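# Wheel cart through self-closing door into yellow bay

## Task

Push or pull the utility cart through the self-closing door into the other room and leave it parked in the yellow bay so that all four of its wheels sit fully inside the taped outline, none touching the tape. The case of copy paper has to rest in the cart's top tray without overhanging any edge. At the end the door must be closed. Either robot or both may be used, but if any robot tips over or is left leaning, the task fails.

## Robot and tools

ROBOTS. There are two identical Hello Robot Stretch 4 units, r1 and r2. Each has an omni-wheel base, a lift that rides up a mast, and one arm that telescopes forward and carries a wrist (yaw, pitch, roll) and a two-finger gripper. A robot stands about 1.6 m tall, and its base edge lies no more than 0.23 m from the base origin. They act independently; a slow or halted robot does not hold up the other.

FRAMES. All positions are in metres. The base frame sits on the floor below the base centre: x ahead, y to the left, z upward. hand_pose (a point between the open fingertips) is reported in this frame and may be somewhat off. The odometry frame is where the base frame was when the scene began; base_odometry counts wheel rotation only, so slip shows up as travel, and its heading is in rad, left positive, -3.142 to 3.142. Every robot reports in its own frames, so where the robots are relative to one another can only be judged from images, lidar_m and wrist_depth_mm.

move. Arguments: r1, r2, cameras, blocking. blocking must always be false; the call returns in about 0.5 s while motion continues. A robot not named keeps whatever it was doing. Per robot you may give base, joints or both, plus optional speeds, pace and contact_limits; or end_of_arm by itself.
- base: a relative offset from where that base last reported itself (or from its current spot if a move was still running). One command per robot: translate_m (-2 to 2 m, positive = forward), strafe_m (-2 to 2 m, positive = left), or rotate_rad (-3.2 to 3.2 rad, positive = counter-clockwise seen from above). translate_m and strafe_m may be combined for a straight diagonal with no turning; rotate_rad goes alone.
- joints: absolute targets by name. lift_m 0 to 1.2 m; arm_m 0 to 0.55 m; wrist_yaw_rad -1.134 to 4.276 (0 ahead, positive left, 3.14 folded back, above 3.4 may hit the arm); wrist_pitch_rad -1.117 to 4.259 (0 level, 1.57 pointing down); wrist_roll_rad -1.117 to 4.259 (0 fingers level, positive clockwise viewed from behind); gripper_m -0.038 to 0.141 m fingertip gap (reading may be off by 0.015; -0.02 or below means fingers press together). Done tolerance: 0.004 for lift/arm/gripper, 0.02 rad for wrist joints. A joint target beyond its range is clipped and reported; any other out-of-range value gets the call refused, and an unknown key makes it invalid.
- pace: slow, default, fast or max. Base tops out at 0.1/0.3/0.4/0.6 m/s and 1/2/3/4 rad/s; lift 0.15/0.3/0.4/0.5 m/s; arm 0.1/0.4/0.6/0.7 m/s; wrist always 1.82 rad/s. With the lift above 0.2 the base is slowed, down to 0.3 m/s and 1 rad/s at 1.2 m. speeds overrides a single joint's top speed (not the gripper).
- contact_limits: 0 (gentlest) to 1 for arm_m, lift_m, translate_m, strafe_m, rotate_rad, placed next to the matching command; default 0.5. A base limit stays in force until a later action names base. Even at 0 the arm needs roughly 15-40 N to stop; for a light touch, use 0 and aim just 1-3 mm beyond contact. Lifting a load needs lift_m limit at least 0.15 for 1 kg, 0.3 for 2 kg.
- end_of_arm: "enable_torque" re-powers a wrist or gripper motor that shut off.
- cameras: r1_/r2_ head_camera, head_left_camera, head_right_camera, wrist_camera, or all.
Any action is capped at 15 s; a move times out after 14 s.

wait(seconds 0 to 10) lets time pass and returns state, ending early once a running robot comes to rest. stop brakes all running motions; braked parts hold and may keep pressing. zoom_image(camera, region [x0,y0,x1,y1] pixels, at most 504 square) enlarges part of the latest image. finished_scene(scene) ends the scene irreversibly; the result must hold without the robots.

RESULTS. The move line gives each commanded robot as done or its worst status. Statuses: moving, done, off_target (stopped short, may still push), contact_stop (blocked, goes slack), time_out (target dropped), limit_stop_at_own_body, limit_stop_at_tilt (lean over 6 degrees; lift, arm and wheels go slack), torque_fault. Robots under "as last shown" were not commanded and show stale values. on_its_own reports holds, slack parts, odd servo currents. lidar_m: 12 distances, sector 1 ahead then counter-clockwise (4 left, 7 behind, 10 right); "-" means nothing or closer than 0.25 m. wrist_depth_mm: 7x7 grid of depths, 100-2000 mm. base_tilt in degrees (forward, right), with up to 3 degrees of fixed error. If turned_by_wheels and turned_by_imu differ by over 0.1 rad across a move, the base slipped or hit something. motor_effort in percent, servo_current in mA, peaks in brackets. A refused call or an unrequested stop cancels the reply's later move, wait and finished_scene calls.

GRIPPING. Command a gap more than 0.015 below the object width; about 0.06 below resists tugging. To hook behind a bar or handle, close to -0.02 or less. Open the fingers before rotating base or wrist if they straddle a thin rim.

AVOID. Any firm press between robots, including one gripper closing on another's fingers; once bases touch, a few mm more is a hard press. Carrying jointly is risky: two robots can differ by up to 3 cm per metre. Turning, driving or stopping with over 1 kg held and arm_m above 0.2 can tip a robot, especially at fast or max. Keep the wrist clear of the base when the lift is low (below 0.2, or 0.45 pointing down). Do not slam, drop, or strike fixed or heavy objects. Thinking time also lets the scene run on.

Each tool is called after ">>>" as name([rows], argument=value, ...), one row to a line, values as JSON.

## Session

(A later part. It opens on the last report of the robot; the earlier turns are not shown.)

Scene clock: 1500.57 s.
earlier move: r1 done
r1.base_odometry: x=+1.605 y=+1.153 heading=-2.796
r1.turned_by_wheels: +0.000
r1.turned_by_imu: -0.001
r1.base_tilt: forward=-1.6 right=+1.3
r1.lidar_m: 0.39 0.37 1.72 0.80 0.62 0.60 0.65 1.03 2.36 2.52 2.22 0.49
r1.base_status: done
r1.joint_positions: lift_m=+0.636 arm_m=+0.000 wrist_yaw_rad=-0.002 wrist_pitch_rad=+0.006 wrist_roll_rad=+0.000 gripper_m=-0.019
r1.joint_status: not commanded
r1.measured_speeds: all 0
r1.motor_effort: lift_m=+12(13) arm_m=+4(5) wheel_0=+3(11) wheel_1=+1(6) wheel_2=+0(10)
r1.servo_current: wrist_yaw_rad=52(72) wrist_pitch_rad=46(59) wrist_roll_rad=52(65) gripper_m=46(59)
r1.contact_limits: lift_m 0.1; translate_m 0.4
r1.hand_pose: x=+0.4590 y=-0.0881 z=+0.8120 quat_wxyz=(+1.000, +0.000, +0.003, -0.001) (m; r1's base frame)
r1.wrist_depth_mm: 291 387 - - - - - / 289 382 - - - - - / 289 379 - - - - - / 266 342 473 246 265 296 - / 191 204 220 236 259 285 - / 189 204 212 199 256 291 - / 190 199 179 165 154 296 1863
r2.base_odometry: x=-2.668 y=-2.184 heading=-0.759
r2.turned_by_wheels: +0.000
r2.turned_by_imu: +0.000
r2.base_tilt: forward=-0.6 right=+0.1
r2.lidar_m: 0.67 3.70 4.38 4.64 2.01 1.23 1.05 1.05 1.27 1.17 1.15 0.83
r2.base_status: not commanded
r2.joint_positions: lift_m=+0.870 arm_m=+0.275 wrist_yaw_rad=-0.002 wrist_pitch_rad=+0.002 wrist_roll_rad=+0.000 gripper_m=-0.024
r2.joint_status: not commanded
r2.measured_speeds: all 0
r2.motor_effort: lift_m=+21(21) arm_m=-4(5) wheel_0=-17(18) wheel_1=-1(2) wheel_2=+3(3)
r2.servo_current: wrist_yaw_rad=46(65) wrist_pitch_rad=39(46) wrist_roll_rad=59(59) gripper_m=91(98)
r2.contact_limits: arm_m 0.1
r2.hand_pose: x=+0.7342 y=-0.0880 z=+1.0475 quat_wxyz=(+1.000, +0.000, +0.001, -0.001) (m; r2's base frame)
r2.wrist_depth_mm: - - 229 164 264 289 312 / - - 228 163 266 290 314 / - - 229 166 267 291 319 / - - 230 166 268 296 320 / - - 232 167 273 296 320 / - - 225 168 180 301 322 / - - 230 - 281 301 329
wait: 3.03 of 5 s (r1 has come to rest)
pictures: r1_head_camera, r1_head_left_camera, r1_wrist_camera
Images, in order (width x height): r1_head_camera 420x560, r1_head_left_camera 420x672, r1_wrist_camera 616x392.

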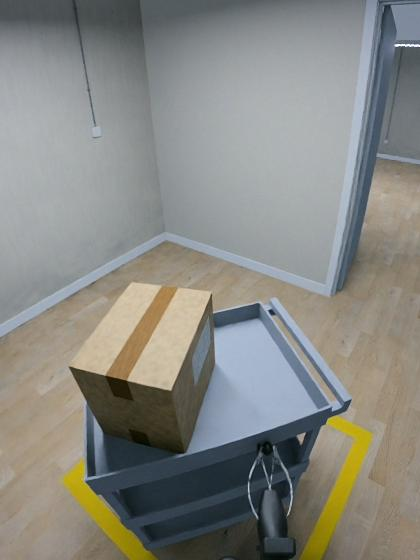

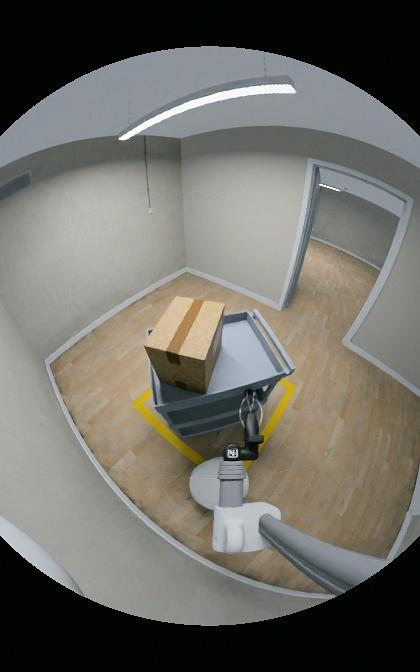

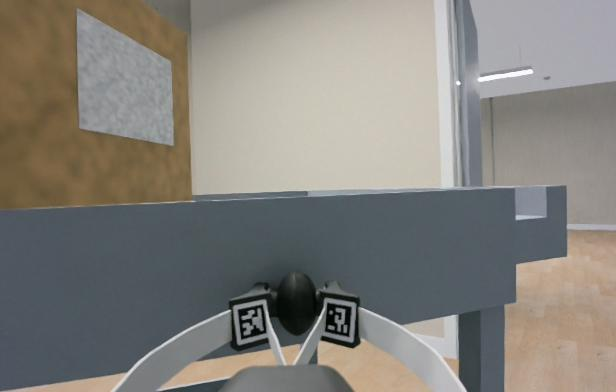

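>>> move(r1={"base": {"translate_m": -0.05}, "pace": "slow"}, blocking=false, cameras=[])

>>> wait(seconds=2, cameras=["r1_wrist_camera"])

>>> move(r1={"joints": {"lift_m": 1.09}}, blocking=false, cameras=[])

>>> wait(seconds=3, cameras=["r1_head_camera"])

Scene clock: 1546.67 s.
move: r1 moving
r1.base_odometry: x=+1.616 y=+1.157 heading=-2.796
r1.turned_by_wheels: +0.000
r1.turned_by_imu: +0.000
r1.base_tilt: forward=-1.6 right=+1.3
r1.lidar_m: 0.40 0.39 1.72 0.77 0.59 0.58 0.64 0.97 2.36 2.53 2.24 0.50
r1.base_status: translate_m moving
r1.joint_positions: lift_m=+0.636 arm_m=+0.000 wrist_yaw_rad=-0.002 wrist_pitch_rad=+0.006 wrist_roll_rad=+0.000 gripper_m=-0.019
r1.joint_status: not commanded
r1.measured_speeds: translate_m=-0.048 strafe_m=+0.000 rotate_rad=+0.002 lift_m=+0.000 arm_m=+0.000 wrist_yaw_rad=+0.000 wrist_pitch_rad=+0.000 wrist_roll_rad=+0.000
r1.motor_effort: lift_m=+12(13) arm_m=+4(4) wheel_0=-5(8) wheel_1=-2(5) wheel_2=+5(7)
r1.servo_current: wrist_yaw_rad=52(59) wrist_pitch_rad=46(59) wrist_roll_rad=52(65) gripper_m=52(52)
r1.contact_limits: lift_m 0.1
r1.hand_pose: x=+0.4590 y=-0.0881 z=+0.8120 quat_wxyz=(+1.000, +0.000, +0.003, -0.001) (m; r1's base frame)
r1.wrist_depth_mm: 291 387 - - - - - / 293 384 - - - - - / 293 382 - - - - - / 268 349 484 257 278 1921 - / 197 213 229 248 271 298 - / 198 212 222 199 267 307 - / 197 207 178 179 154 314 1808
r2: as last shown
r2.lidar_m: 0.66 3.70 4.37 4.64 2.02 1.24 1.03 1.04 1.29 1.15 1.15 0.84
r2.motor_effort: lift_m=+21(21) arm_m=-5(5) wheel_0=-17(17) wheel_1=-2(2) wheel_2=+2(3)
r2.servo_current: wrist_yaw_rad=39(65) wrist_pitch_rad=46(46) wrist_roll_rad=46(59) gripper_m=91(98)
r2.contact_limits: arm_m 0.1
r2.wrist_depth_mm: - - 229 164 265 289 312 / - - 228 163 266 291 314 / - - 230 166 268 293 320 / - - 232 165 270 296 320 / - - 232 167 274 297 319 / - - 225 168 179 303 324 / - - 231 - 279 301 330
pictures: none
No camera images: "cameras" was empty.

Scene clock: 1547.87 s.
earlier move: r1 done
r1.base_odometry: x=+1.652 y=+1.170 heading=-2.797
r1.turned_by_wheels: +0.000
r1.turned_by_imu: +0.000
r1.base_tilt: forward=-1.6 right=+1.3
r1.lidar_m: 0.43 0.43 1.64 0.75 0.58 0.55 0.60 0.93 2.33 2.50 2.25 0.53
r1.base_status: done
r1.joint_positions: lift_m=+0.636 arm_m=+0.000 wrist_yaw_rad=-0.002 wrist_pitch_rad=+0.006 wrist_roll_rad=+0.000 gripper_m=-0.019
r1.joint_status: not commanded
r1.measured_speeds: all 0
r1.motor_effort: lift_m=+12(13) arm_m=+4(4) wheel_0=-4(8) wheel_1=-3(5) wheel_2=+2(7)
r1.servo_current: wrist_yaw_rad=59(59) wrist_pitch_rad=46(59) wrist_roll_rad=59(72) gripper_m=52(52)
r1.contact_limits: lift_m 0.1
r1.hand_pose: x=+0.4590 y=-0.0881 z=+0.8120 quat_wxyz=(+1.000, +0.000, +0.003, -0.001) (m; r1's base frame)
r1.wrist_depth_mm: 301 402 - - - - - / 304 399 - - - - - / 301 399 - - - - - / 267 343 496 298 327 364 - / 231 247 268 289 314 343 - / 231 246 255 198 309 355 - / 1756 246 163 180 155 1756 1863
r2.base_odometry: x=-2.668 y=-2.184 heading=-0.759
r2.turned_by_wheels: +0.000
r2.turned_by_imu: +0.000
r2.base_tilt: forward=-0.6 right=+0.1
r2.lidar_m: 0.67 3.70 4.37 4.63 2.02 1.21 1.05 1.05 1.26 1.16 1.18 0.82
r2.base_status: not commanded
r2.joint_positions: lift_m=+0.870 arm_m=+0.275 wrist_yaw_rad=-0.002 wrist_pitch_rad=+0.002 wrist_roll_rad=+0.000 gripper_m=-0.024
r2.joint_status: not commanded
r2.measured_speeds: all 0
r2.motor_effort: lift_m=+21(21) arm_m=-4(5) wheel_0=-17(18) wheel_1=-1(2) wheel_2=+3(3)
r2.servo_current: wrist_yaw_rad=33(65) wrist_pitch_rad=46(46) wrist_roll_rad=46(59) gripper_m=85(98)
r2.contact_limits: arm_m 0.1
r2.hand_pose: x=+0.7342 y=-0.0880 z=+1.0475 quat_wxyz=(+1.000, +0.000, +0.001, -0.001) (m; r2's base frame)
r2.wrist_depth_mm: - - 229 165 265 290 312 / - - 228 163 266 290 314 / - - 229 165 270 291 319 / - - 231 166 268 294 319 / - - 231 167 273 296 320 / - - 226 168 180 301 324 / - - 230 - 281 301 329
wait: 1.20 of 2 s (r1 has come to rest)
pictures: r1_wrist_camera
Images, in order (width x height): r1_wrist_camera 616x392.

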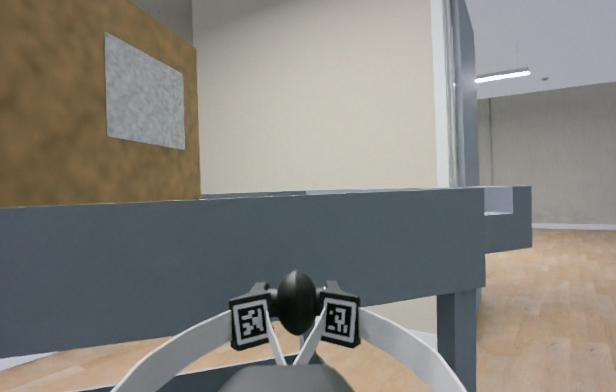

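Scene clock: 1548.37 s.
move: r1 moving
r1.base_odometry: x=+1.652 y=+1.170 heading=-2.797
r1.turned_by_wheels: +0.000
r1.turned_by_imu: +0.000
r1.base_tilt: forward=-1.6 right=+1.3
r1.lidar_m: 0.44 0.44 1.63 0.75 0.56 0.54 0.61 0.96 2.33 2.51 2.26 0.54
r1.base_status: not commanded
r1.joint_positions: lift_m=+0.672 arm_m=+0.000 wrist_yaw_rad=-0.002 wrist_pitch_rad=+0.006 wrist_roll_rad=+0.000 gripper_m=-0.019
r1.joint_status: lift_m moving
r1.measured_speeds: translate_m=+0.000 strafe_m=+0.000 rotate_rad=+0.000 lift_m=+0.146 arm_m=+0.000 wrist_yaw_rad=+0.000 wrist_pitch_rad=+0.000 wrist_roll_rad=+0.000
r1.motor_effort: lift_m=+27(27) arm_m=+4(4) wheel_0=-4(4) wheel_1=-3(4) wheel_2=+2(3)
r1.servo_current: wrist_yaw_rad=52(65) wrist_pitch_rad=52(52) wrist_roll_rad=46(59) gripper_m=46(52)
r1.hand_pose: x=+0.4590 y=-0.0881 z=+0.8489 quat_wxyz=(+1.000, +0.000, +0.003, -0.001) (m; r1's base frame)
r1.wrist_depth_mm: 303 418 - - - - - / 304 402 - - - - - / 303 397 - - - - - / 301 394 - - - - - / 274 254 272 287 315 345 - / 231 247 256 198 310 347 - / 231 240 179 165 154 1808 1983
r2: as last shown
r2.base_tilt: forward=-0.7 right=+0.1
r2.lidar_m: 0.68 3.70 4.37 4.64 2.00 1.21 1.00 1.05 1.28 1.16 1.19 0.83
r2.motor_effort: lift_m=+21(21) arm_m=-5(5) wheel_0=-17(17) wheel_1=-1(2) wheel_2=+2(3)
r2.servo_current: wrist_yaw_rad=46(59) wrist_pitch_rad=39(46) wrist_roll_rad=46(52) gripper_m=91(98)
r2.contact_limits: arm_m 0.1
r2.wrist_depth_mm: - - 229 164 264 290 310 / - - 229 163 267 290 314 / - - 230 166 267 291 319 / - - 231 166 270 293 320 / - - 232 167 274 294 322 / - - 225 168 180 303 322 / - - 232 - 281 301 329
pictures: none
No camera images: "cameras" was empty.

Scene clock: 1550.67 s.
earlier move: r1 done
r1.base_odometry: x=+1.652 y=+1.170 heading=-2.797
r1.turned_by_wheels: +0.000
r1.turned_by_imu: +0.000
r1.base_tilt: forward=-1.6 right=+1.3
r1.lidar_m: 0.44 0.42 1.63 0.74 0.57 0.55 0.63 0.91 2.32 2.51 2.25 0.56
r1.base_status: not commanded
r1.joint_positions: lift_m=+1.089 arm_m=+0.000 wrist_yaw_rad=-0.002 wrist_pitch_rad=+0.006 wrist_roll_rad=+0.000 gripper_m=-0.019
r1.joint_status: all done
r1.measured_speeds: all 0
r1.motor_effort: lift_m=+25(28) arm_m=+4(4) wheel_0=-4(5) wheel_1=-3(4) wheel_2=+2(3)
r1.servo_current: wrist_yaw_rad=46(65) wrist_pitch_rad=39(59) wrist_roll_rad=52(65) gripper_m=46(52)
r1.hand_pose: x=+0.4590 y=-0.0881 z=+1.2660 quat_wxyz=(+1.000, +0.000, +0.003, -0.001) (m; r1's base frame)
r1.wrist_depth_mm: - - - - - 1921 - / - - - - - - - / - - - - - - - / - - - - - - - / - - - - - - - / - - - 198 1921 - - / - 559 171 183 154 - -
r2.base_odometry: x=-2.668 y=-2.184 heading=-0.759
r2.turned_by_wheels: +0.000
r2.turned_by_imu: +0.000
r2.base_tilt: forward=-0.7 right=+0.1
r2.lidar_m: 0.70 3.70 4.37 4.64 2.05 1.21 1.05 1.06 1.26 1.17 1.17 0.83
r2.base_status: not commanded
r2.joint_positions: lift_m=+0.870 arm_m=+0.275 wrist_yaw_rad=-0.002 wrist_pitch_rad=+0.002 wrist_roll_rad=+0.000 gripper_m=-0.024
r2.joint_status: not commanded
r2.measured_speeds: all 0
r2.motor_effort: lift_m=+21(21) arm_m=-4(5) wheel_0=-17(18) wheel_1=-1(2) wheel_2=+3(3)
r2.servo_current: wrist_yaw_rad=52(59) wrist_pitch_rad=39(52) wrist_roll_rad=46(59) gripper_m=98(98)
r2.contact_limits: arm_m 0.1
r2.hand_pose: x=+0.7342 y=-0.0880 z=+1.0475 quat_wxyz=(+1.000, +0.000, +0.001, -0.001) (m; r2's base frame)
r2.wrist_depth_mm: - - 229 164 265 290 312 / - - 228 163 266 290 314 / - - 229 166 267 293 320 / - - 229 166 268 297 319 / - - 232 167 274 297 320 / - - 226 168 180 301 324 / - - 231 - 281 303 329
wait: 2.30 of 3 s (r1 has come to rest)
pictures: r1_head_camera
Images, in order (width x height): r1_head_camera 420x560.

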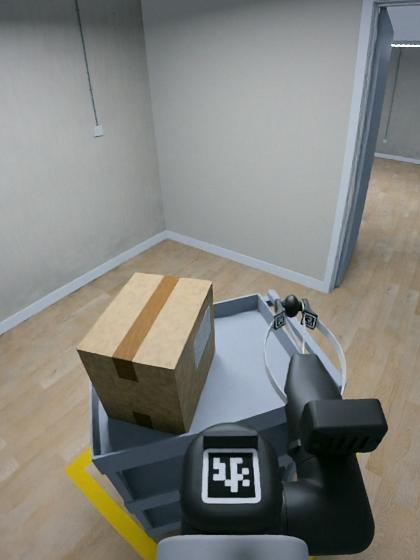

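>>> move(r1={"base": {"translate_m": 0.13, "strafe_m": -0.15}, "joints": {"wrist_yaw_rad": 1.84, "gripper_m": 0.075}, "pace": "slow", "contact_limits": {"translate_m": 0.2}}, blocking=false, cameras=[])

>>> wait(seconds=4, cameras=[])

>>> wait(seconds=1, cameras=["r1_head_camera", "r1_head_left_camera"])

Scene clock: 1566.63 s.
move: r1 moving
r1.base_odometry: x=+1.641 y=+1.176 heading=-2.797
r1.turned_by_wheels: +0.000
r1.turned_by_imu: +0.000
r1.base_tilt: forward=-1.6 right=+1.3
r1.lidar_m: 0.43 0.43 1.67 0.77 0.58 0.57 0.63 0.98 2.31 2.50 2.24 0.54
r1.base_status: translate_m moving; strafe_m moving
r1.joint_positions: lift_m=+1.089 arm_m=+0.000 wrist_yaw_rad=+0.410 wrist_pitch_rad=+0.006 wrist_roll_rad=+0.000 gripper_m=-0.006
r1.joint_status: wrist_yaw_rad moving; gripper_m moving
r1.measured_speeds: translate_m=+0.033 strafe_m=-0.037 rotate_rad=+0.002 lift_m=+0.000 arm_m=+0.000 wrist_yaw_rad=+1.733 wrist_pitch_rad=+0.000 wrist_roll_rad=+0.000
r1.motor_effort: lift_m=+25(25) arm_m=+4(4) wheel_0=+7(8) wheel_1=-3(6) wheel_2=-6(6)
r1.servo_current: wrist_yaw_rad=111(150) wrist_pitch_rad=46(65) wrist_roll_rad=46(65) gripper_m=52(72)
r1.contact_limits: translate_m 0.2
r1.hand_pose: x=+0.4702 y=+0.0348 z=+1.2660 quat_wxyz=(+0.979, -0.001, +0.003, +0.204) (m; r1's base frame)
r1.wrist_depth_mm: - - - - - - - / - - - - - - - / - - - - - - - / - - - - - - - / - - - - - - - / - - - 202 - - - / - - 181 167 153 - -
r2: as last shown
r2.base_tilt: forward=-0.6 right=+0.1
r2.lidar_m: 0.67 3.70 4.39 4.62 2.01 1.22 1.05 1.05 1.28 1.17 1.17 0.84
r2.motor_effort: lift_m=+21(21) arm_m=-5(5) wheel_0=-17(17) wheel_1=-1(2) wheel_2=+2(3)
r2.servo_current: wrist_yaw_rad=39(46) wrist_pitch_rad=39(46) wrist_roll_rad=33(59) gripper_m=91(98)
r2.contact_limits: arm_m 0.1
r2.wrist_depth_mm: - - 228 165 265 289 310 / - - 228 163 266 291 314 / - - 229 166 267 293 319 / - - 230 166 268 297 320 / - - 231 167 274 297 319 / - - 225 168 180 301 322 / - - 231 - 279 301 327
pictures: none
No camera images: "cameras" was empty.

Scene clock: 1569.50 s.
earlier move: r1 done
r1.base_odometry: x=+1.479 y=+1.267 heading=-2.797
r1.turned_by_wheels: +0.000
r1.turned_by_imu: -0.001
r1.base_tilt: forward=-1.6 right=+1.3
r1.lidar_m: 0.36 0.36 0.41 1.00 0.76 0.74 0.83 1.24 2.28 2.45 2.05 0.47
r1.base_status: done
r1.joint_positions: lift_m=+1.089 arm_m=+0.000 wrist_yaw_rad=+1.837 wrist_pitch_rad=+0.006 wrist_roll_rad=+0.000 gripper_m=+0.075
r1.joint_status: all done
r1.measured_speeds: all 0
r1.motor_effort: lift_m=+25(25) arm_m=+4(4) wheel_0=+2(8) wheel_1=-3(6) wheel_2=-2(6)
r1.servo_current: wrist_yaw_rad=46(150) wrist_pitch_rad=39(65) wrist_roll_rad=59(65) gripper_m=46(72)
r1.contact_limits: translate_m 0.2
r1.hand_pose: x=+0.1793 y=+0.3012 z=+1.2660 quat_wxyz=(+0.607, -0.002, +0.002, +0.795) (m; r1's base frame)
r1.wrist_depth_mm: - - - - - - - / - - - - - - - / - - - - - - - / - - - - - - - / - - - - - - - / - - 193 - 186 - - / - 146 - 137 - - -
r2.base_odometry: x=-2.668 y=-2.184 heading=-0.759
r2.turned_by_wheels: +0.000
r2.turned_by_imu: +0.000
r2.base_tilt: forward=-0.6 right=+0.1
r2.lidar_m: 0.67 3.70 4.39 4.63 2.02 1.21 1.05 1.06 1.26 1.17 1.18 0.83
r2.base_status: not commanded
r2.joint_positions: lift_m=+0.870 arm_m=+0.275 wrist_yaw_rad=-0.002 wrist_pitch_rad=+0.002 wrist_roll_rad=+0.000 gripper_m=-0.024
r2.joint_status: not commanded
r2.measured_speeds: all 0
r2.motor_effort: lift_m=+21(21) arm_m=-5(5) wheel_0=-17(18) wheel_1=-2(2) wheel_2=+2(3)
r2.servo_current: wrist_yaw_rad=46(59) wrist_pitch_rad=39(52) wrist_roll_rad=46(59) gripper_m=91(104)
r2.contact_limits: arm_m 0.1
r2.hand_pose: x=+0.7342 y=-0.0880 z=+1.0475 quat_wxyz=(+1.000, +0.000, +0.001, -0.001) (m; r2's base frame)
r2.wrist_depth_mm: - - 229 165 264 289 310 / - - 229 163 267 291 315 / - - 229 166 268 291 320 / - - 230 166 268 294 320 / - - 233 167 274 296 320 / - - 224 168 180 301 322 / - - 232 - 281 300 330
wait: 2.87 of 4 s (r1 has come to rest)
pictures: none
No camera images: "cameras" was empty.

Scene clock: 1570.50 s.
r1.base_odometry: x=+1.479 y=+1.267 heading=-2.797
r1.turned_by_wheels: +0.000
r1.turned_by_imu: +0.000
r1.base_tilt: forward=-1.6 right=+1.3
r1.lidar_m: 0.36 0.35 0.42 0.98 0.77 0.75 0.83 1.23 2.27 2.46 2.07 0.46
r1.base_status: done
r1.joint_positions: lift_m=+1.089 arm_m=+0.000 wrist_yaw_rad=+1.837 wrist_pitch_rad=+0.006 wrist_roll_rad=+0.000 gripper_m=+0.075
r1.joint_status: all done
r1.measured_speeds: all 0
r1.motor_effort: lift_m=+25(25) arm_m=+4(4) wheel_0=+2(8) wheel_1=-3(6) wheel_2=-2(6)
r1.servo_current: wrist_yaw_rad=46(150) wrist_pitch_rad=52(65) wrist_roll_rad=52(65) gripper_m=39(72)
r1.contact_limits: translate_m 0.2
r1.hand_pose: x=+0.1793 y=+0.3012 z=+1.2660 quat_wxyz=(+0.607, -0.002, +0.002, +0.795) (m; r1's base frame)
r1.wrist_depth_mm: - - - - - - - / - - - - - - - / - - - - - - - / - - - - - - - / - - - - - - - / - - 193 - 186 - - / - 147 - 137 - - -
r2.base_odometry: x=-2.668 y=-2.184 heading=-0.759
r2.turned_by_wheels: +0.000
r2.turned_by_imu: +0.000
r2.base_tilt: forward=-0.6 right=+0.1
r2.lidar_m: 0.68 3.70 4.37 4.64 2.02 1.22 1.07 1.06 1.26 1.16 1.16 0.81
r2.base_status: not commanded
r2.joint_positions: lift_m=+0.870 arm_m=+0.275 wrist_yaw_rad=-0.002 wrist_pitch_rad=+0.002 wrist_roll_rad=+0.000 gripper_m=-0.024
r2.joint_status: not commanded
r2.measured_speeds: all 0
r2.motor_effort: lift_m=+21(21) arm_m=-4(5) wheel_0=-17(18) wheel_1=-2(2) wheel_2=+3(3)
r2.servo_current: wrist_yaw_rad=52(59) wrist_pitch_rad=39(52) wrist_roll_rad=52(59) gripper_m=91(104)
r2.contact_limits: arm_m 0.1
r2.hand_pose: x=+0.7342 y=-0.0880 z=+1.0475 quat_wxyz=(+1.000, +0.000, +0.001, -0.001) (m; r2's base frame)
r2.wrist_depth_mm: - - 229 164 264 289 310 / - - 228 163 266 291 312 / - - 229 166 267 294 320 / - - 230 166 268 296 320 / - - 231 167 273 297 317 / - - 224 168 180 303 324 / - - 231 - 279 300 329
wait: 1.00 s; at rest by 0.27 s
pictures: r1_head_camera, r1_head_left_camera
Images, in order (width x height): r1_head_camera 420x560, r1_head_left_camera 420x672.

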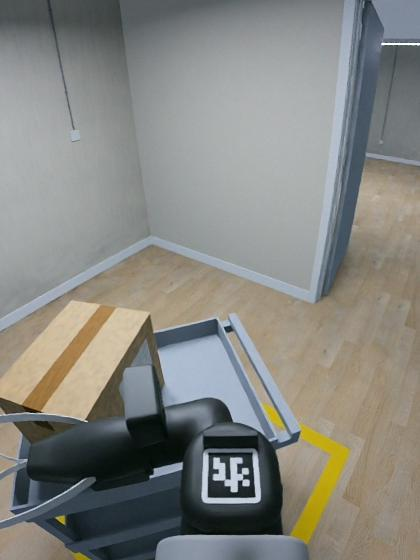

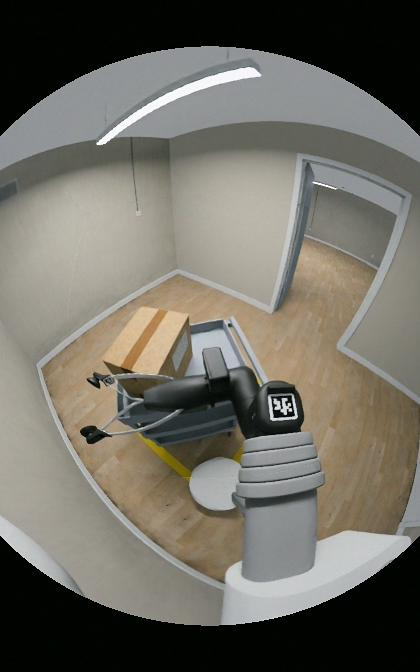

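>>> move(r1={"joints": {"wrist_pitch_rad": 1.57}}, blocking=false, cameras=[])

>>> wait(seconds=3, cameras=["r1_wrist_camera", "r1_head_camera"])

Scene clock: 1580.00 s.
move: r1 moving
r1.base_odometry: x=+1.479 y=+1.267 heading=-2.797
r1.turned_by_wheels: +0.000
r1.turned_by_imu: +0.000
r1.base_tilt: forward=-1.6 right=+1.3
r1.lidar_m: 0.37 0.36 0.42 1.00 0.77 0.74 0.82 1.24 2.27 2.47 2.03 0.47
r1.base_status: not commanded
r1.joint_positions: lift_m=+1.089 arm_m=+0.000 wrist_yaw_rad=+1.837 wrist_pitch_rad=+0.585 wrist_roll_rad=+0.000 gripper_m=+0.075
r1.joint_status: wrist_pitch_rad moving
r1.measured_speeds: translate_m=+0.000 strafe_m=+0.000 rotate_rad=+0.000 lift_m=+0.000 arm_m=+0.000 wrist_yaw_rad=+0.000 wrist_pitch_rad=+1.819 wrist_roll_rad=+0.000
r1.motor_effort: lift_m=+25(25) arm_m=+4(4) wheel_0=+2(2) wheel_1=-3(3) wheel_2=-2(2)
r1.servo_current: wrist_yaw_rad=46(59) wrist_pitch_rad=52(78) wrist_roll_rad=59(59) gripper_m=46(52)
r1.contact_limits: translate_m 0.2
r1.hand_pose: x=+0.1919 y=+0.2550 z=+1.1086 quat_wxyz=(+0.581, -0.229, +0.175, +0.761) (m; r1's base frame)
r1.wrist_depth_mm: - - - - - - - / - - - - - - - / - - - - - - - / - - - - - - - / - - - - 1921 1921 1808 / - - 193 1576 188 1708 357 / - 146 1336 143 517 508 317
r2: as last shown
r2.base_tilt: forward=-0.7 right=+0.1
r2.lidar_m: 0.65 3.71 4.38 4.64 2.00 1.21 1.05 1.05 1.27 1.16 1.17 0.85
r2.motor_effort: lift_m=+21(21) arm_m=-4(4) wheel_0=-17(17) wheel_1=-1(2) wheel_2=+2(3)
r2.servo_current: wrist_yaw_rad=59(65) wrist_pitch_rad=33(46) wrist_roll_rad=39(52) gripper_m=85(98)
r2.contact_limits: arm_m 0.1
r2.wrist_depth_mm: - - 229 165 265 290 310 / - - 228 163 267 290 314 / - - 229 166 268 293 317 / - - 229 166 268 294 322 / - - 232 167 273 297 319 / - - 225 168 180 301 324 / - - 231 - 281 301 329
pictures: none
No camera images: "cameras" was empty.

Scene clock: 1581.00 s.
earlier move: r1 done
r1.base_odometry: x=+1.479 y=+1.267 heading=-2.797
r1.turned_by_wheels: +0.000
r1.turned_by_imu: +0.000
r1.base_tilt: forward=-1.5 right=+1.2
r1.lidar_m: 0.36 0.35 0.42 1.00 0.76 0.75 0.81 1.26 2.29 2.45 2.05 0.47
r1.base_status: not commanded
r1.joint_positions: lift_m=+1.089 arm_m=+0.000 wrist_yaw_rad=+1.837 wrist_pitch_rad=+1.568 wrist_roll_rad=+0.000 gripper_m=+0.075
r1.joint_status: all done
r1.measured_speeds: all 0
r1.motor_effort: lift_m=+25(25) arm_m=+4(4) wheel_0=+2(3) wheel_1=-3(3) wheel_2=-2(2)
r1.servo_current: wrist_yaw_rad=39(65) wrist_pitch_rad=33(85) wrist_roll_rad=52(72) gripper_m=46(52)
r1.contact_limits: translate_m 0.2
r1.hand_pose: x=+0.2550 y=+0.0238 z=+0.9793 quat_wxyz=(+0.430, -0.561, +0.429, +0.563) (m; r1's base frame)
r1.wrist_depth_mm: 1182 1182 1182 1205 387 345 297 / 1205 1205 1182 1205 382 407 370 / 1205 1182 960 1160 402 407 407 / 1205 1182 991 1182 418 407 407 / 591 991 991 1182 691 404 410 / 1229 1182 196 1205 188 410 407 / 1205 1229 1205 143 1205 407 407
r2.base_odometry: x=-2.668 y=-2.184 heading=-0.759
r2.turned_by_wheels: +0.000
r2.turned_by_imu: +0.000
r2.base_tilt: forward=-0.6 right=+0.1
r2.lidar_m: 0.69 3.69 4.38 4.64 2.02 1.21 1.05 1.05 1.26 1.17 1.16 0.83
r2.base_status: not commanded
r2.joint_positions: lift_m=+0.870 arm_m=+0.275 wrist_yaw_rad=-0.002 wrist_pitch_rad=+0.002 wrist_roll_rad=+0.000 gripper_m=-0.024
r2.joint_status: not commanded
r2.measured_speeds: all 0
r2.motor_effort: lift_m=+21(21) arm_m=-5(5) wheel_0=-17(18) wheel_1=-1(2) wheel_2=+3(3)
r2.servo_current: wrist_yaw_rad=59(65) wrist_pitch_rad=39(46) wrist_roll_rad=46(59) gripper_m=91(98)
r2.contact_limits: arm_m 0.1
r2.hand_pose: x=+0.7342 y=-0.0880 z=+1.0475 quat_wxyz=(+1.000, +0.000, +0.001, -0.001) (m; r2's base frame)
r2.wrist_depth_mm: - - 229 165 265 291 309 / - - 228 163 265 290 314 / - - 229 166 268 293 319 / - - 231 166 268 294 320 / - - 232 167 274 297 320 / - - 226 168 180 303 322 / - - 230 - 281 301 329
wait: 1.00 of 3 s (r1 has come to rest)
pictures: r1_head_camera, r1_wrist_camera
Images, in order (width x height): r1_head_camera 420x560, r1_wrist_camera 616x392.

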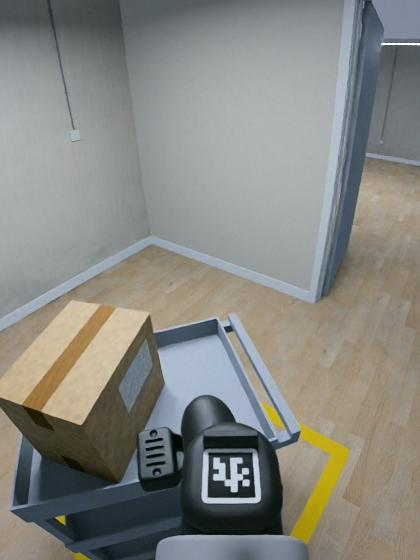

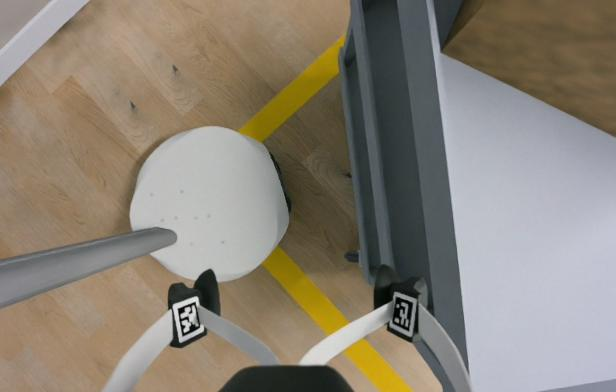

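>>> move(r1={"base": {"strafe_m": 0.05}, "joints": {"arm_m": 0.175}, "pace": "slow"}, blocking=false, cameras=[])

>>> wait(seconds=1.5, cameras=[])

>>> wait(seconds=2, cameras=["r1_wrist_camera", "r1_head_camera"])

Scene clock: 1590.57 s.
move: r1 moving
r1.base_odometry: x=+1.483 y=+1.254 heading=-2.797
r1.turned_by_wheels: +0.000
r1.turned_by_imu: +0.000
r1.base_tilt: forward=-1.6 right=+1.3
r1.lidar_m: 0.35 0.35 0.40 0.99 0.76 0.75 0.81 1.21 2.29 2.47 2.06 0.48
r1.base_status: strafe_m moving
r1.joint_positions: lift_m=+1.089 arm_m=+0.013 wrist_yaw_rad=+1.837 wrist_pitch_rad=+1.568 wrist_roll_rad=+0.000 gripper_m=+0.075
r1.joint_status: arm_m moving
r1.measured_speeds: translate_m=+0.000 strafe_m=+0.055 rotate_rad=-0.001 lift_m=+0.000 arm_m=+0.049 wrist_yaw_rad=+0.000 wrist_pitch_rad=+0.000 wrist_roll_rad=+0.000
r1.motor_effort: lift_m=+25(25) arm_m=+4(9) wheel_0=-7(9) wheel_1=+5(7) wheel_2=+0(1)
r1.servo_current: wrist_yaw_rad=46(52) wrist_pitch_rad=46(52) wrist_roll_rad=52(59) gripper_m=46(46)
r1.hand_pose: x=+0.2676 y=+0.0238 z=+0.9793 quat_wxyz=(+0.430, -0.561, +0.429, +0.563) (m; r1's base frame)
r1.wrist_depth_mm: 1182 1205 1205 1182 392 319 276 / 1182 1205 1182 1182 404 397 338 / 1182 1205 976 1205 387 407 404 / 1205 1182 991 1205 387 410 407 / 591 1182 991 1182 392 407 407 / 1205 1182 195 1205 187 404 404 / 1205 1205 1205 143 1182 404 407
r2: as last shown
r2.lidar_m: 0.69 3.71 4.43 4.65 2.03 1.21 1.05 1.05 1.26 1.16 1.16 0.84
r2.motor_effort: lift_m=+21(21) arm_m=-4(5) wheel_0=-17(17) wheel_1=-2(2) wheel_2=+2(3)
r2.servo_current: wrist_yaw_rad=46(59) wrist_pitch_rad=39(46) wrist_roll_rad=59(59) gripper_m=91(98)
r2.contact_limits: arm_m 0.1
r2.wrist_depth_mm: - - 229 164 265 290 310 / - - 227 163 266 291 312 / - - 229 166 268 293 319 / - - 230 166 268 294 320 / - - 232 167 274 296 320 / - - 225 168 179 301 322 / - - 231 - 281 300 329
pictures: none
No camera images: "cameras" was empty.

Scene clock: 1592.07 s.
earlier move: r1 moving
r1.base_odometry: x=+1.495 y=+1.220 heading=-2.797
r1.turned_by_wheels: +0.000
r1.turned_by_imu: +0.000
r1.base_tilt: forward=-1.6 right=+1.2
r1.lidar_m: 0.34 0.34 0.38 0.96 0.72 0.73 0.79 1.22 2.30 2.52 2.09 0.43
r1.base_status: done
r1.joint_positions: lift_m=+1.089 arm_m=+0.147 wrist_yaw_rad=+1.837 wrist_pitch_rad=+1.568 wrist_roll_rad=+0.000 gripper_m=+0.075
r1.joint_status: arm_m moving
r1.measured_speeds: translate_m=+0.000 strafe_m=+0.000 rotate_rad=+0.000 lift_m=+0.000 arm_m=+0.076 wrist_yaw_rad=+0.000 wrist_pitch_rad=+0.000 wrist_roll_rad=+0.000
r1.motor_effort: lift_m=+25(25) arm_m=+4(9) wheel_0=-3(9) wheel_1=+3(9) wheel_2=+0(1)
r1.servo_current: wrist_yaw_rad=59(72) wrist_pitch_rad=39(52) wrist_roll_rad=52(72) gripper_m=39(52)
r1.hand_pose: x=+0.4020 y=+0.0238 z=+0.9793 quat_wxyz=(+0.430, -0.561, +0.429, +0.563) (m; r1's base frame)
r1.wrist_depth_mm: 1205 1229 1182 300 232 193 176 / 1205 1182 1205 407 320 248 219 / 1182 991 1182 404 407 357 286 / 1182 976 976 407 407 410 404 / 1182 991 1160 407 402 404 407 / 1182 1182 195 407 188 402 404 / 1205 1182 1205 151 404 404 404
r2.base_odometry: x=-2.668 y=-2.184 heading=-0.759
r2.turned_by_wheels: +0.000
r2.turned_by_imu: +0.000
r2.base_tilt: forward=-0.6 right=+0.1
r2.lidar_m: 0.68 3.71 4.40 4.63 2.04 1.22 1.03 1.04 1.26 1.17 1.18 0.83
r2.base_status: not commanded
r2.joint_positions: lift_m=+0.870 arm_m=+0.275 wrist_yaw_rad=-0.002 wrist_pitch_rad=+0.002 wrist_roll_rad=+0.000 gripper_m=-0.024
r2.joint_status: not commanded
r2.measured_speeds: all 0
r2.motor_effort: lift_m=+21(21) arm_m=-4(5) wheel_0=-17(18) wheel_1=-2(2) wheel_2=+2(3)
r2.servo_current: wrist_yaw_rad=46(59) wrist_pitch_rad=39(52) wrist_roll_rad=52(59) gripper_m=85(98)
r2.contact_limits: arm_m 0.1
r2.hand_pose: x=+0.7342 y=-0.0880 z=+1.0475 quat_wxyz=(+1.000, +0.000, +0.001, -0.001) (m; r2's base frame)
r2.wrist_depth_mm: - - 229 165 265 291 310 / - - 228 163 266 291 315 / - - 229 166 267 293 320 / - - 231 166 270 296 320 / - - 231 167 273 296 319 / - - 225 167 180 301 322 / - - 232 - 279 303 327
wait: 1.50 s; no rest
pictures: none
No camera images: "cameras" was empty.

Scene clock: 1593.10 s.
earlier move: r1 done
r1.base_odometry: x=+1.495 y=+1.220 heading=-2.797
r1.turned_by_wheels: +0.000
r1.turned_by_imu: +0.000
r1.base_tilt: forward=-1.6 right=+1.3
r1.lidar_m: 0.35 0.35 0.40 0.96 0.72 0.71 0.81 1.20 2.32 2.49 2.08 0.42
r1.base_status: done
r1.joint_positions: lift_m=+1.089 arm_m=+0.175 wrist_yaw_rad=+1.837 wrist_pitch_rad=+1.568 wrist_roll_rad=+0.000 gripper_m=+0.075
r1.joint_status: all done
r1.measured_speeds: all 0
r1.motor_effort: lift_m=+25(25) arm_m=+5(9) wheel_0=-3(9) wheel_1=+3(9) wheel_2=+0(1)
r1.servo_current: wrist_yaw_rad=72(72) wrist_pitch_rad=46(52) wrist_roll_rad=52(72) gripper_m=39(52)
r1.hand_pose: x=+0.4299 y=+0.0238 z=+0.9793 quat_wxyz=(+0.430, -0.561, +0.429, +0.563) (m; r1's base frame)
r1.wrist_depth_mm: 1182 1182 1182 273 217 183 - / 1205 1205 1182 404 303 234 200 / 1182 991 991 407 402 332 268 / 1182 976 976 404 404 407 407 / 1182 1008 1182 404 407 407 404 / 1205 1205 198 404 188 407 407 / 1205 1205 1205 143 407 410 404
r2.base_odometry: x=-2.668 y=-2.184 heading=-0.759
r2.turned_by_wheels: +0.000
r2.turned_by_imu: +0.000
r2.base_tilt: forward=-0.6 right=+0.1
r2.lidar_m: 0.68 3.69 4.38 4.65 2.01 1.20 1.04 1.06 1.27 1.16 1.19 0.83
r2.base_status: not commanded
r2.joint_positions: lift_m=+0.870 arm_m=+0.275 wrist_yaw_rad=-0.002 wrist_pitch_rad=+0.002 wrist_roll_rad=+0.000 gripper_m=-0.024
r2.joint_status: not commanded
r2.measured_speeds: all 0
r2.motor_effort: lift_m=+21(21) arm_m=-4(5) wheel_0=-17(18) wheel_1=-2(2) wheel_2=+2(3)
r2.servo_current: wrist_yaw_rad=52(59) wrist_pitch_rad=39(52) wrist_roll_rad=46(59) gripper_m=98(98)
r2.contact_limits: arm_m 0.1
r2.hand_pose: x=+0.7342 y=-0.0880 z=+1.0475 quat_wxyz=(+1.000, +0.000, +0.001, -0.001) (m; r2's base frame)
r2.wrist_depth_mm: - - 229 164 264 290 310 / - - 227 164 266 291 314 / - - 229 166 267 293 319 / - - 231 166 267 294 320 / - - 231 167 273 294 320 / - - 225 168 180 303 322 / - - 231 - 281 301 329
wait: 1.03 of 2 s (r1 has come to rest)
pictures: r1_head_camera, r1_wrist_camera
Images, in order (width x height): r1_head_camera 420x560, r1_wrist_camera 616x392.

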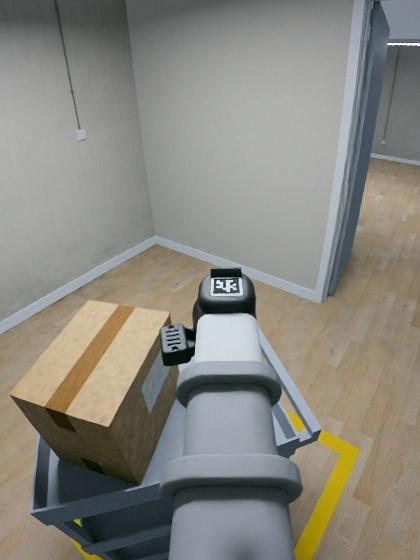

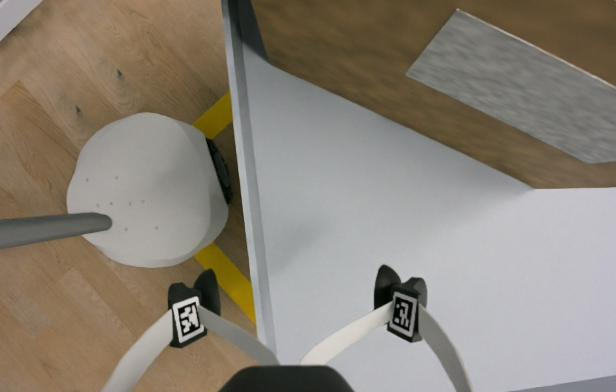

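>>> move(r1={"joints": {"arm_m": 0.123}, "pace": "slow"}, blocking=false, cameras=[])

>>> wait(seconds=2, cameras=[])

>>> move(r1={"joints": {"lift_m": 1.0}, "pace": "slow", "contact_limits": {"lift_m": 0.15}}, blocking=false, cameras=[])

>>> wait(seconds=2, cameras=["r1_wrist_camera"])

Scene clock: 1601.40 s.
move: r1 moving
r1.base_odometry: x=+1.495 y=+1.220 heading=-2.797
r1.turned_by_wheels: +0.000
r1.turned_by_imu: +0.000
r1.base_tilt: forward=-1.6 right=+1.3
r1.lidar_m: 0.34 0.34 0.40 0.94 0.75 0.72 0.81 1.23 2.31 2.50 2.10 0.43
r1.base_status: not commanded
r1.joint_positions: lift_m=+1.089 arm_m=+0.162 wrist_yaw_rad=+1.837 wrist_pitch_rad=+1.568 wrist_roll_rad=+0.000 gripper_m=+0.075
r1.joint_status: arm_m moving
r1.measured_speeds: translate_m=+0.000 strafe_m=+0.000 rotate_rad=+0.000 lift_m=+0.000 arm_m=-0.049 wrist_yaw_rad=+0.000 wrist_pitch_rad=+0.000 wrist_roll_rad=+0.000
r1.motor_effort: lift_m=+25(25) arm_m=-5(6) wheel_0=-3(4) wheel_1=+3(3) wheel_2=+0(0)
r1.servo_current: wrist_yaw_rad=46(72) wrist_pitch_rad=46(46) wrist_roll_rad=59(59) gripper_m=39(46)
r1.hand_pose: x=+0.4175 y=+0.0238 z=+0.9793 quat_wxyz=(+0.430, -0.561, +0.429, +0.563) (m; r1's base frame)
r1.wrist_depth_mm: 1205 1182 1182 276 222 187 - / 1205 1160 1205 404 306 238 209 / 1205 991 1008 402 404 342 274 / 1182 976 960 404 402 404 404 / 1182 991 1205 407 407 407 402 / 1182 1182 193 404 188 404 407 / 1205 1205 1205 143 404 407 407
r2: as last shown
r2.lidar_m: 0.67 3.72 4.38 4.61 2.03 1.21 1.01 1.06 1.27 1.16 1.18 0.83
r2.motor_effort: lift_m=+21(21) arm_m=-4(5) wheel_0=-17(17) wheel_1=-2(2) wheel_2=+2(3)
r2.servo_current: wrist_yaw_rad=52(59) wrist_pitch_rad=39(46) wrist_roll_rad=33(59) gripper_m=98(98)
r2.contact_limits: arm_m 0.1
r2.wrist_depth_mm: - - 229 165 265 289 314 / - - 228 164 266 291 314 / - - 229 166 268 291 319 / - - 230 166 268 294 322 / - - 230 167 273 296 320 / - - 225 168 180 301 322 / - - 231 - 281 300 329
pictures: none
No camera images: "cameras" was empty.

Scene clock: 1602.63 s.
earlier move: r1 done
r1.base_odometry: x=+1.495 y=+1.220 heading=-2.797
r1.turned_by_wheels: +0.000
r1.turned_by_imu: +0.000
r1.base_tilt: forward=-1.6 right=+1.3
r1.lidar_m: 0.35 0.34 0.39 0.96 0.74 0.72 0.79 1.23 2.32 2.47 2.11 0.43
r1.base_status: not commanded
r1.joint_positions: lift_m=+1.089 arm_m=+0.123 wrist_yaw_rad=+1.837 wrist_pitch_rad=+1.568 wrist_roll_rad=+0.000 gripper_m=+0.075
r1.joint_status: all done
r1.measured_speeds: all 0
r1.motor_effort: lift_m=+25(25) arm_m=-5(8) wheel_0=-3(4) wheel_1=+3(3) wheel_2=+0(0)
r1.servo_current: wrist_yaw_rad=33(72) wrist_pitch_rad=52(52) wrist_roll_rad=52(72) gripper_m=39(46)
r1.hand_pose: x=+0.3782 y=+0.0238 z=+0.9793 quat_wxyz=(+0.430, -0.561, +0.429, +0.563) (m; r1's base frame)
r1.wrist_depth_mm: 1182 1229 1205 402 241 204 181 / 1205 1205 1182 404 332 259 227 / 1205 991 1060 402 407 368 291 / 1205 991 976 402 404 407 407 / 1182 976 1160 402 407 404 407 / 1182 1205 195 1205 187 407 407 / 1205 1182 1182 143 407 407 407
r2.base_odometry: x=-2.668 y=-2.184 heading=-0.759
r2.turned_by_wheels: +0.000
r2.turned_by_imu: +0.000
r2.base_tilt: forward=-0.6 right=+0.1
r2.lidar_m: 0.67 3.71 4.38 4.62 2.03 1.21 1.04 1.05 1.27 1.17 1.16 0.83
r2.base_status: not commanded
r2.joint_positions: lift_m=+0.870 arm_m=+0.275 wrist_yaw_rad=-0.002 wrist_pitch_rad=+0.002 wrist_roll_rad=+0.000 gripper_m=-0.024
r2.joint_status: not commanded
r2.measured_speeds: all 0
r2.motor_effort: lift_m=+21(21) arm_m=-4(5) wheel_0=-17(17) wheel_1=-1(2) wheel_2=+3(3)
r2.servo_current: wrist_yaw_rad=52(59) wrist_pitch_rad=46(46) wrist_roll_rad=52(59) gripper_m=91(98)
r2.contact_limits: arm_m 0.1
r2.hand_pose: x=+0.7342 y=-0.0880 z=+1.0475 quat_wxyz=(+1.000, +0.000, +0.001, -0.001) (m; r2's base frame)
r2.wrist_depth_mm: - - 229 164 264 291 310 / - - 228 164 267 290 314 / - - 229 166 268 291 319 / - - 230 166 268 296 320 / - - 233 167 274 297 319 / - - 226 168 180 303 324 / - - 230 - 281 300 329
wait: 1.23 of 2 s (r1 has come to rest)
pictures: none
No camera images: "cameras" was empty.

Scene clock: 1603.13 s.
move: r1 moving
r1.base_odometry: x=+1.495 y=+1.220 heading=-2.797
r1.turned_by_wheels: +0.000
r1.turned_by_imu: +0.000
r1.base_tilt: forward=-1.6 right=+1.2
r1.lidar_m: 0.35 0.34 0.38 0.94 0.72 0.71 0.80 1.22 2.33 2.50 2.06 0.45
r1.base_status: not commanded
r1.joint_positions: lift_m=+1.065 arm_m=+0.123 wrist_yaw_rad=+1.837 wrist_pitch_rad=+1.568 wrist_roll_rad=+0.000 gripper_m=+0.075
r1.joint_status: lift_m moving
r1.measured_speeds: translate_m=+0.000 strafe_m=+0.000 rotate_rad=+0.000 lift_m=-0.097 arm_m=+0.000 wrist_yaw_rad=+0.000 wrist_pitch_rad=+0.000 wrist_roll_rad=+0.000
r1.motor_effort: lift_m=+11(27) arm_m=-5(5) wheel_0=-3(3) wheel_1=+3(3) wheel_2=+0(0)
r1.servo_current: wrist_yaw_rad=59(59) wrist_pitch_rad=39(52) wrist_roll_rad=46(59) gripper_m=46(46)
r1.contact_limits: lift_m 0.15
r1.hand_pose: x=+0.3781 y=+0.0238 z=+0.9551 quat_wxyz=(+0.430, -0.561, +0.429, +0.563) (m; r1's base frame)
r1.wrist_depth_mm: 1182 1160 1138 384 242 205 181 / 1182 1160 1138 384 336 260 227 / 1182 946 1025 384 387 373 290 / 1182 960 960 389 387 387 384 / 1160 960 1182 387 387 387 384 / 1160 1182 195 1160 188 382 387 / 1160 1138 1205 143 387 387 387
r2: as last shown
r2.lidar_m: 0.66 3.72 4.39 4.64 2.03 1.21 1.05 1.06 1.25 1.17 1.17 0.82
r2.motor_effort: lift_m=+21(21) arm_m=-4(5) wheel_0=-18(18) wheel_1=-2(2) wheel_2=+2(3)
r2.servo_current: wrist_yaw_rad=46(52) wrist_pitch_rad=33(46) wrist_roll_rad=46(52) gripper_m=98(98)
r2.contact_limits: arm_m 0.1
r2.wrist_depth_mm: - - 228 165 265 290 312 / - - 228 163 266 291 314 / - - 229 166 268 293 319 / - - 231 166 268 296 320 / - - 232 167 273 296 320 / - - 225 168 180 303 324 / - - 231 - 281 300 329
pictures: none
No camera images: "cameras" was empty.

Scene clock: 1604.27 s.
earlier move: r1 done
r1.base_odometry: x=+1.495 y=+1.220 heading=-2.797
r1.turned_by_wheels: +0.000
r1.turned_by_imu: +0.000
r1.base_tilt: forward=-1.6 right=+1.2
r1.lidar_m: 0.35 0.34 0.40 0.92 0.72 0.72 0.78 1.20 2.31 2.50 2.10 0.43
r1.base_status: not commanded
r1.joint_positions: lift_m=+1.001 arm_m=+0.123 wrist_yaw_rad=+1.837 wrist_pitch_rad=+1.568 wrist_roll_rad=+0.000 gripper_m=+0.075
r1.joint_status: all done
r1.measured_speeds: all 0
r1.motor_effort: lift_m=+12(27) arm_m=-5(5) wheel_0=-3(4) wheel_1=+3(3) wheel_2=+0(0)
r1.servo_current: wrist_yaw_rad=59(65) wrist_pitch_rad=39(52) wrist_roll_rad=65(65) gripper_m=39(52)
r1.contact_limits: lift_m 0.15
r1.hand_pose: x=+0.3781 y=+0.0238 z=+0.8904 quat_wxyz=(+0.430, -0.561, +0.429, +0.563) (m; r1's base frame)
r1.wrist_depth_mm: 1118 1118 1098 317 243 205 179 / 1098 1098 1118 317 317 259 223 / 1098 891 960 317 317 317 291 / 1098 891 904 317 317 319 315 / 1118 904 960 319 319 315 317 / 1118 1098 195 1098 188 317 315 / 1098 1098 1118 143 317 317 317
r2.base_odometry: x=-2.668 y=-2.184 heading=-0.759
r2.turned_by_wheels: +0.000
r2.turned_by_imu: +0.000
r2.base_tilt: forward=-0.6 right=+0.1
r2.lidar_m: 0.66 3.71 4.39 4.64 2.02 1.20 1.05 1.06 1.28 1.16 1.17 0.82
r2.base_status: not commanded
r2.joint_positions: lift_m=+0.870 arm_m=+0.275 wrist_yaw_rad=-0.002 wrist_pitch_rad=+0.002 wrist_roll_rad=+0.000 gripper_m=-0.024
r2.joint_status: not commanded
r2.measured_speeds: all 0
r2.motor_effort: lift_m=+21(21) arm_m=-4(5) wheel_0=-17(18) wheel_1=-2(2) wheel_2=+2(3)
r2.servo_current: wrist_yaw_rad=52(59) wrist_pitch_rad=46(46) wrist_roll_rad=33(59) gripper_m=91(98)
r2.contact_limits: arm_m 0.1
r2.hand_pose: x=+0.7342 y=-0.0880 z=+1.0475 quat_wxyz=(+1.000, +0.000, +0.001, -0.001) (m; r2's base frame)
r2.wrist_depth_mm: - - 229 165 264 290 312 / - - 227 164 266 290 314 / - - 229 166 268 294 320 / - - 231 166 268 296 320 / - - 232 167 274 296 322 / - - 225 168 180 301 322 / - - 231 - 281 300 327
wait: 1.13 of 2 s (r1 has come to rest)
pictures: r1_wrist_camera
Images, in order (width x height): r1_wrist_camera 616x392.

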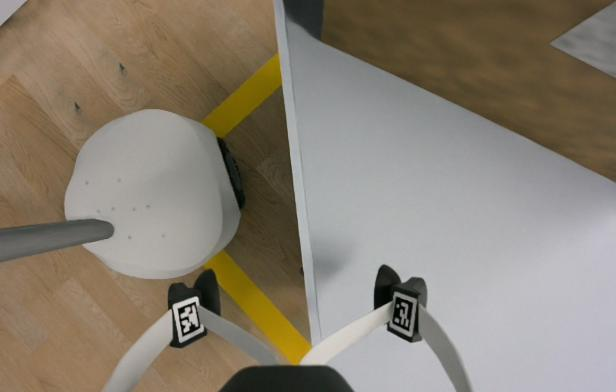

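Centered. Lower and grip.

>>> move(r1={"joints": {"lift_m": 0.935}, "pace": "slow", "contact_limits": {"lift_m": 0.15}}, blocking=false, cameras=[])

>>> wait(seconds=2, cameras=[])

>>> move(r1={"joints": {"gripper_m": -0.03}}, blocking=false, cameras=[])

>>> wait(seconds=2, cameras=["r1_wrist_camera"])

Scene clock: 1611.47 s.
move: r1 moving
r1.base_odometry: x=+1.495 y=+1.220 heading=-2.797
r1.turned_by_wheels: +0.000
r1.turned_by_imu: +0.000
r1.base_tilt: forward=-1.6 right=+1.3
r1.lidar_m: 0.34 0.34 0.41 0.97 0.75 0.73 0.79 1.22 2.30 2.49 2.10 0.44
r1.base_status: not commanded
r1.joint_positions: lift_m=+0.975 arm_m=+0.123 wrist_yaw_rad=+1.837 wrist_pitch_rad=+1.568 wrist_roll_rad=+0.000 gripper_m=+0.075
r1.joint_status: lift_m moving
r1.measured_speeds: translate_m=+0.000 strafe_m=+0.000 rotate_rad=+0.000 lift_m=-0.097 arm_m=+0.000 wrist_yaw_rad=+0.000 wrist_pitch_rad=+0.000 wrist_roll_rad=+0.000
r1.motor_effort: lift_m=+12(13) arm_m=-5(5) wheel_0=-3(3) wheel_1=+3(3) wheel_2=+0(0)
r1.servo_current: wrist_yaw_rad=46(59) wrist_pitch_rad=52(52) wrist_roll_rad=52(59) gripper_m=46(46)
r1.contact_limits: lift_m 0.15
r1.hand_pose: x=+0.3781 y=+0.0238 z=+0.8651 quat_wxyz=(+0.430, -0.561, +0.429, +0.563) (m; r1's base frame)
r1.wrist_depth_mm: 1078 1098 1098 294 243 205 180 / 1098 1098 1060 294 294 260 224 / 1098 878 931 294 296 294 294 / 1098 854 866 294 296 296 294 / 1060 866 960 294 294 296 294 / 1078 1098 194 1078 188 294 294 / 1098 1118 1078 143 296 294 296
r2: as last shown
r2.lidar_m: 0.67 3.71 4.37 4.64 2.01 1.21 1.04 1.06 1.24 1.18 1.17 0.84
r2.motor_effort: lift_m=+21(21) arm_m=-4(5) wheel_0=-17(17) wheel_1=-1(2) wheel_2=+2(3)
r2.servo_current: wrist_yaw_rad=52(52) wrist_pitch_rad=39(46) wrist_roll_rad=52(59) gripper_m=98(98)
r2.contact_limits: arm_m 0.1
r2.wrist_depth_mm: - - 229 164 265 290 310 / - - 228 163 266 290 312 / - - 229 166 268 293 319 / - - 231 166 270 294 320 / - - 232 167 274 297 319 / - - 225 168 180 301 322 / - - 232 - 281 301 330
pictures: none
No camera images: "cameras" was empty.

Scene clock: 1612.40 s.
earlier move: r1 done
r1.base_odometry: x=+1.495 y=+1.220 heading=-2.797
r1.turned_by_wheels: +0.000
r1.turned_by_imu: +0.000
r1.base_tilt: forward=-1.6 right=+1.3
r1.lidar_m: 0.34 0.35 0.39 0.96 0.73 0.72 0.79 1.24 2.31 2.50 2.09 0.44
r1.base_status: not commanded
r1.joint_positions: lift_m=+0.936 arm_m=+0.123 wrist_yaw_rad=+1.837 wrist_pitch_rad=+1.568 wrist_roll_rad=+0.000 gripper_m=+0.075
r1.joint_status: all done
r1.measured_speeds: all 0
r1.motor_effort: lift_m=+12(14) arm_m=-5(5) wheel_0=-3(4) wheel_1=+3(4) wheel_2=+0(0)
r1.servo_current: wrist_yaw_rad=72(72) wrist_pitch_rad=39(52) wrist_roll_rad=46(59) gripper_m=46(52)
r1.contact_limits: lift_m 0.15
r1.hand_pose: x=+0.3781 y=+0.0238 z=+0.8254 quat_wxyz=(+0.430, -0.561, +0.429, +0.563) (m; r1's base frame)
r1.wrist_depth_mm: 1042 1042 1042 253 242 204 180 / 1025 1042 1025 252 253 252 222 / 1060 820 946 252 251 253 252 / 1060 831 842 252 254 252 252 / 820 831 1042 253 253 252 252 / 1060 1042 195 253 189 253 253 / 1042 1042 1042 137 252 253 253
r2.base_odometry: x=-2.668 y=-2.184 heading=-0.759
r2.turned_by_wheels: +0.000
r2.turned_by_imu: +0.000
r2.base_tilt: forward=-0.6 right=+0.1
r2.lidar_m: 0.67 3.68 4.37 4.64 1.99 1.20 1.05 1.06 1.26 1.16 1.16 0.80
r2.base_status: not commanded
r2.joint_positions: lift_m=+0.870 arm_m=+0.275 wrist_yaw_rad=-0.002 wrist_pitch_rad=+0.002 wrist_roll_rad=+0.000 gripper_m=-0.024
r2.joint_status: not commanded
r2.measured_speeds: all 0
r2.motor_effort: lift_m=+21(21) arm_m=-4(5) wheel_0=-17(18) wheel_1=-1(2) wheel_2=+2(3)
r2.servo_current: wrist_yaw_rad=46(52) wrist_pitch_rad=39(52) wrist_roll_rad=46(65) gripper_m=91(98)
r2.contact_limits: arm_m 0.1
r2.hand_pose: x=+0.7342 y=-0.0880 z=+1.0475 quat_wxyz=(+1.000, +0.000, +0.001, -0.001) (m; r2's base frame)
r2.wrist_depth_mm: - - 229 164 264 290 310 / - - 229 163 266 291 314 / - - 229 166 267 293 319 / - - 231 166 268 294 320 / - - 232 167 274 296 322 / - - 226 168 180 301 324 / - - 231 - 281 300 329
wait: 0.93 of 2 s (r1 has come to rest)
pictures: none
No camera images: "cameras" was empty.

Scene clock: 1612.90 s.
move: r1 moving
r1.base_odometry: x=+1.495 y=+1.220 heading=-2.797
r1.turned_by_wheels: +0.000
r1.turned_by_imu: +0.000
r1.base_tilt: forward=-1.6 right=+1.3
r1.lidar_m: 0.34 0.34 0.38 0.92 0.75 0.72 0.81 1.17 2.33 2.50 2.08 0.43
r1.base_status: not commanded
r1.joint_positions: lift_m=+0.936 arm_m=+0.123 wrist_yaw_rad=+1.837 wrist_pitch_rad=+1.568 wrist_roll_rad=+0.000 gripper_m=+0.057
r1.joint_status: gripper_m moving
r1.measured_speeds: all 0
r1.motor_effort: lift_m=+12(12) arm_m=-5(5) wheel_0=-3(3) wheel_1=+3(3) wheel_2=+0(0)
r1.servo_current: wrist_yaw_rad=46(72) wrist_pitch_rad=39(46) wrist_roll_rad=52(52) gripper_m=104(104)
r1.contact_limits: lift_m 0.15
r1.hand_pose: x=+0.3781 y=+0.0238 z=+0.8254 quat_wxyz=(+0.430, -0.561, +0.429, +0.563) (m; r1's base frame)
r1.wrist_depth_mm: 1042 1060 1042 252 242 204 180 / 1025 1060 1042 252 252 253 223 / 1042 831 931 254 253 253 252 / 1042 842 842 253 254 252 253 / 842 820 1025 253 253 252 252 / 1042 1060 193 252 192 253 252 / 1042 1078 1060 138 253 253 252
r2: as last shown
r2.base_tilt: forward=-0.6 right=+0.0
r2.lidar_m: 0.67 3.70 4.36 4.64 2.03 1.22 1.05 1.03 1.27 1.17 1.15 0.82
r2.motor_effort: lift_m=+21(21) arm_m=-4(5) wheel_0=-17(17) wheel_1=-1(2) wheel_2=+2(3)
r2.servo_current: wrist_yaw_rad=52(52) wrist_pitch_rad=46(46) wrist_roll_rad=46(52) gripper_m=98(98)
r2.contact_limits: arm_m 0.1
r2.wrist_depth_mm: - - 229 164 266 290 310 / - - 228 164 267 291 315 / - - 229 166 267 293 317 / - - 230 166 268 294 322 / - - 232 167 274 296 320 / - - 224 168 180 303 324 / - - 231 - 281 301 329
pictures: none
No camera images: "cameras" was empty.

Scene clock: 1614.13 s.
earlier move: r1 done
r1.base_odometry: x=+1.495 y=+1.220 heading=-2.797
r1.turned_by_wheels: +0.000
r1.turned_by_imu: +0.000
r1.base_tilt: forward=-1.6 right=+1.3
r1.lidar_m: 0.33 0.34 0.38 0.96 0.75 0.73 0.80 1.22 2.30 2.50 2.09 0.40
r1.base_status: not commanded
r1.joint_positions: lift_m=+0.935 arm_m=+0.123 wrist_yaw_rad=+1.837 wrist_pitch_rad=+1.568 wrist_roll_rad=+0.000 gripper_m=-0.029
r1.joint_status: all done
r1.measured_speeds: all 0
r1.motor_effort: lift_m=+14(14) arm_m=-5(5) wheel_0=-3(4) wheel_1=+3(3) wheel_2=+0(0)
r1.servo_current: wrist_yaw_rad=59(72) wrist_pitch_rad=33(46) wrist_roll_rad=46(72) gripper_m=72(137)
r1.contact_limits: lift_m 0.15
r1.hand_pose: x=+0.3781 y=+0.0238 z=+0.8252 quat_wxyz=(+0.430, -0.561, +0.429, +0.563) (m; r1's base frame)
r1.wrist_depth_mm: 1042 1042 1025 250 235 191 - / 1042 1025 1060 250 251 241 204 / 1025 831 904 249 250 250 250 / 820 820 842 250 249 250 250 / 1060 820 1042 251 250 250 250 / 1042 1060 186 187 251 251 250 / 1042 1042 1042 182 251 250 251
r2.base_odometry: x=-2.668 y=-2.184 heading=-0.759
r2.turned_by_wheels: +0.000
r2.turned_by_imu: +0.000
r2.base_tilt: forward=-0.7 right=+0.0
r2.lidar_m: 0.68 3.71 4.39 4.64 2.03 1.19 1.03 1.06 1.27 1.16 1.17 0.83
r2.base_status: not commanded
r2.joint_positions: lift_m=+0.870 arm_m=+0.275 wrist_yaw_rad=-0.002 wrist_pitch_rad=+0.002 wrist_roll_rad=+0.000 gripper_m=-0.024
r2.joint_status: not commanded
r2.measured_speeds: all 0
r2.motor_effort: lift_m=+21(21) arm_m=-4(5) wheel_0=-18(18) wheel_1=-1(2) wheel_2=+3(3)
r2.servo_current: wrist_yaw_rad=52(59) wrist_pitch_rad=39(46) wrist_roll_rad=46(59) gripper_m=91(98)
r2.contact_limits: arm_m 0.1
r2.hand_pose: x=+0.7342 y=-0.0880 z=+1.0475 quat_wxyz=(+1.000, +0.000, +0.001, -0.001) (m; r2's base frame)
r2.wrist_depth_mm: - - 229 165 265 290 312 / - - 229 163 265 291 314 / - - 230 166 268 291 319 / - - 231 166 268 296 320 / - - 232 167 274 296 319 / - - 225 168 180 303 324 / - - 231 - 281 301 329
wait: 1.23 of 2 s (r1 has come to rest)
pictures: r1_wrist_camera
Images, in order (width x height): r1_wrist_camera 616x392.

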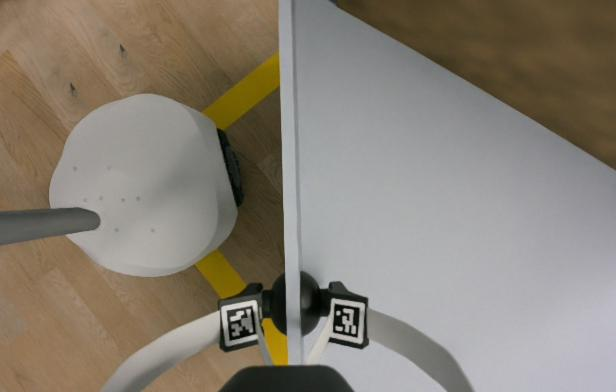

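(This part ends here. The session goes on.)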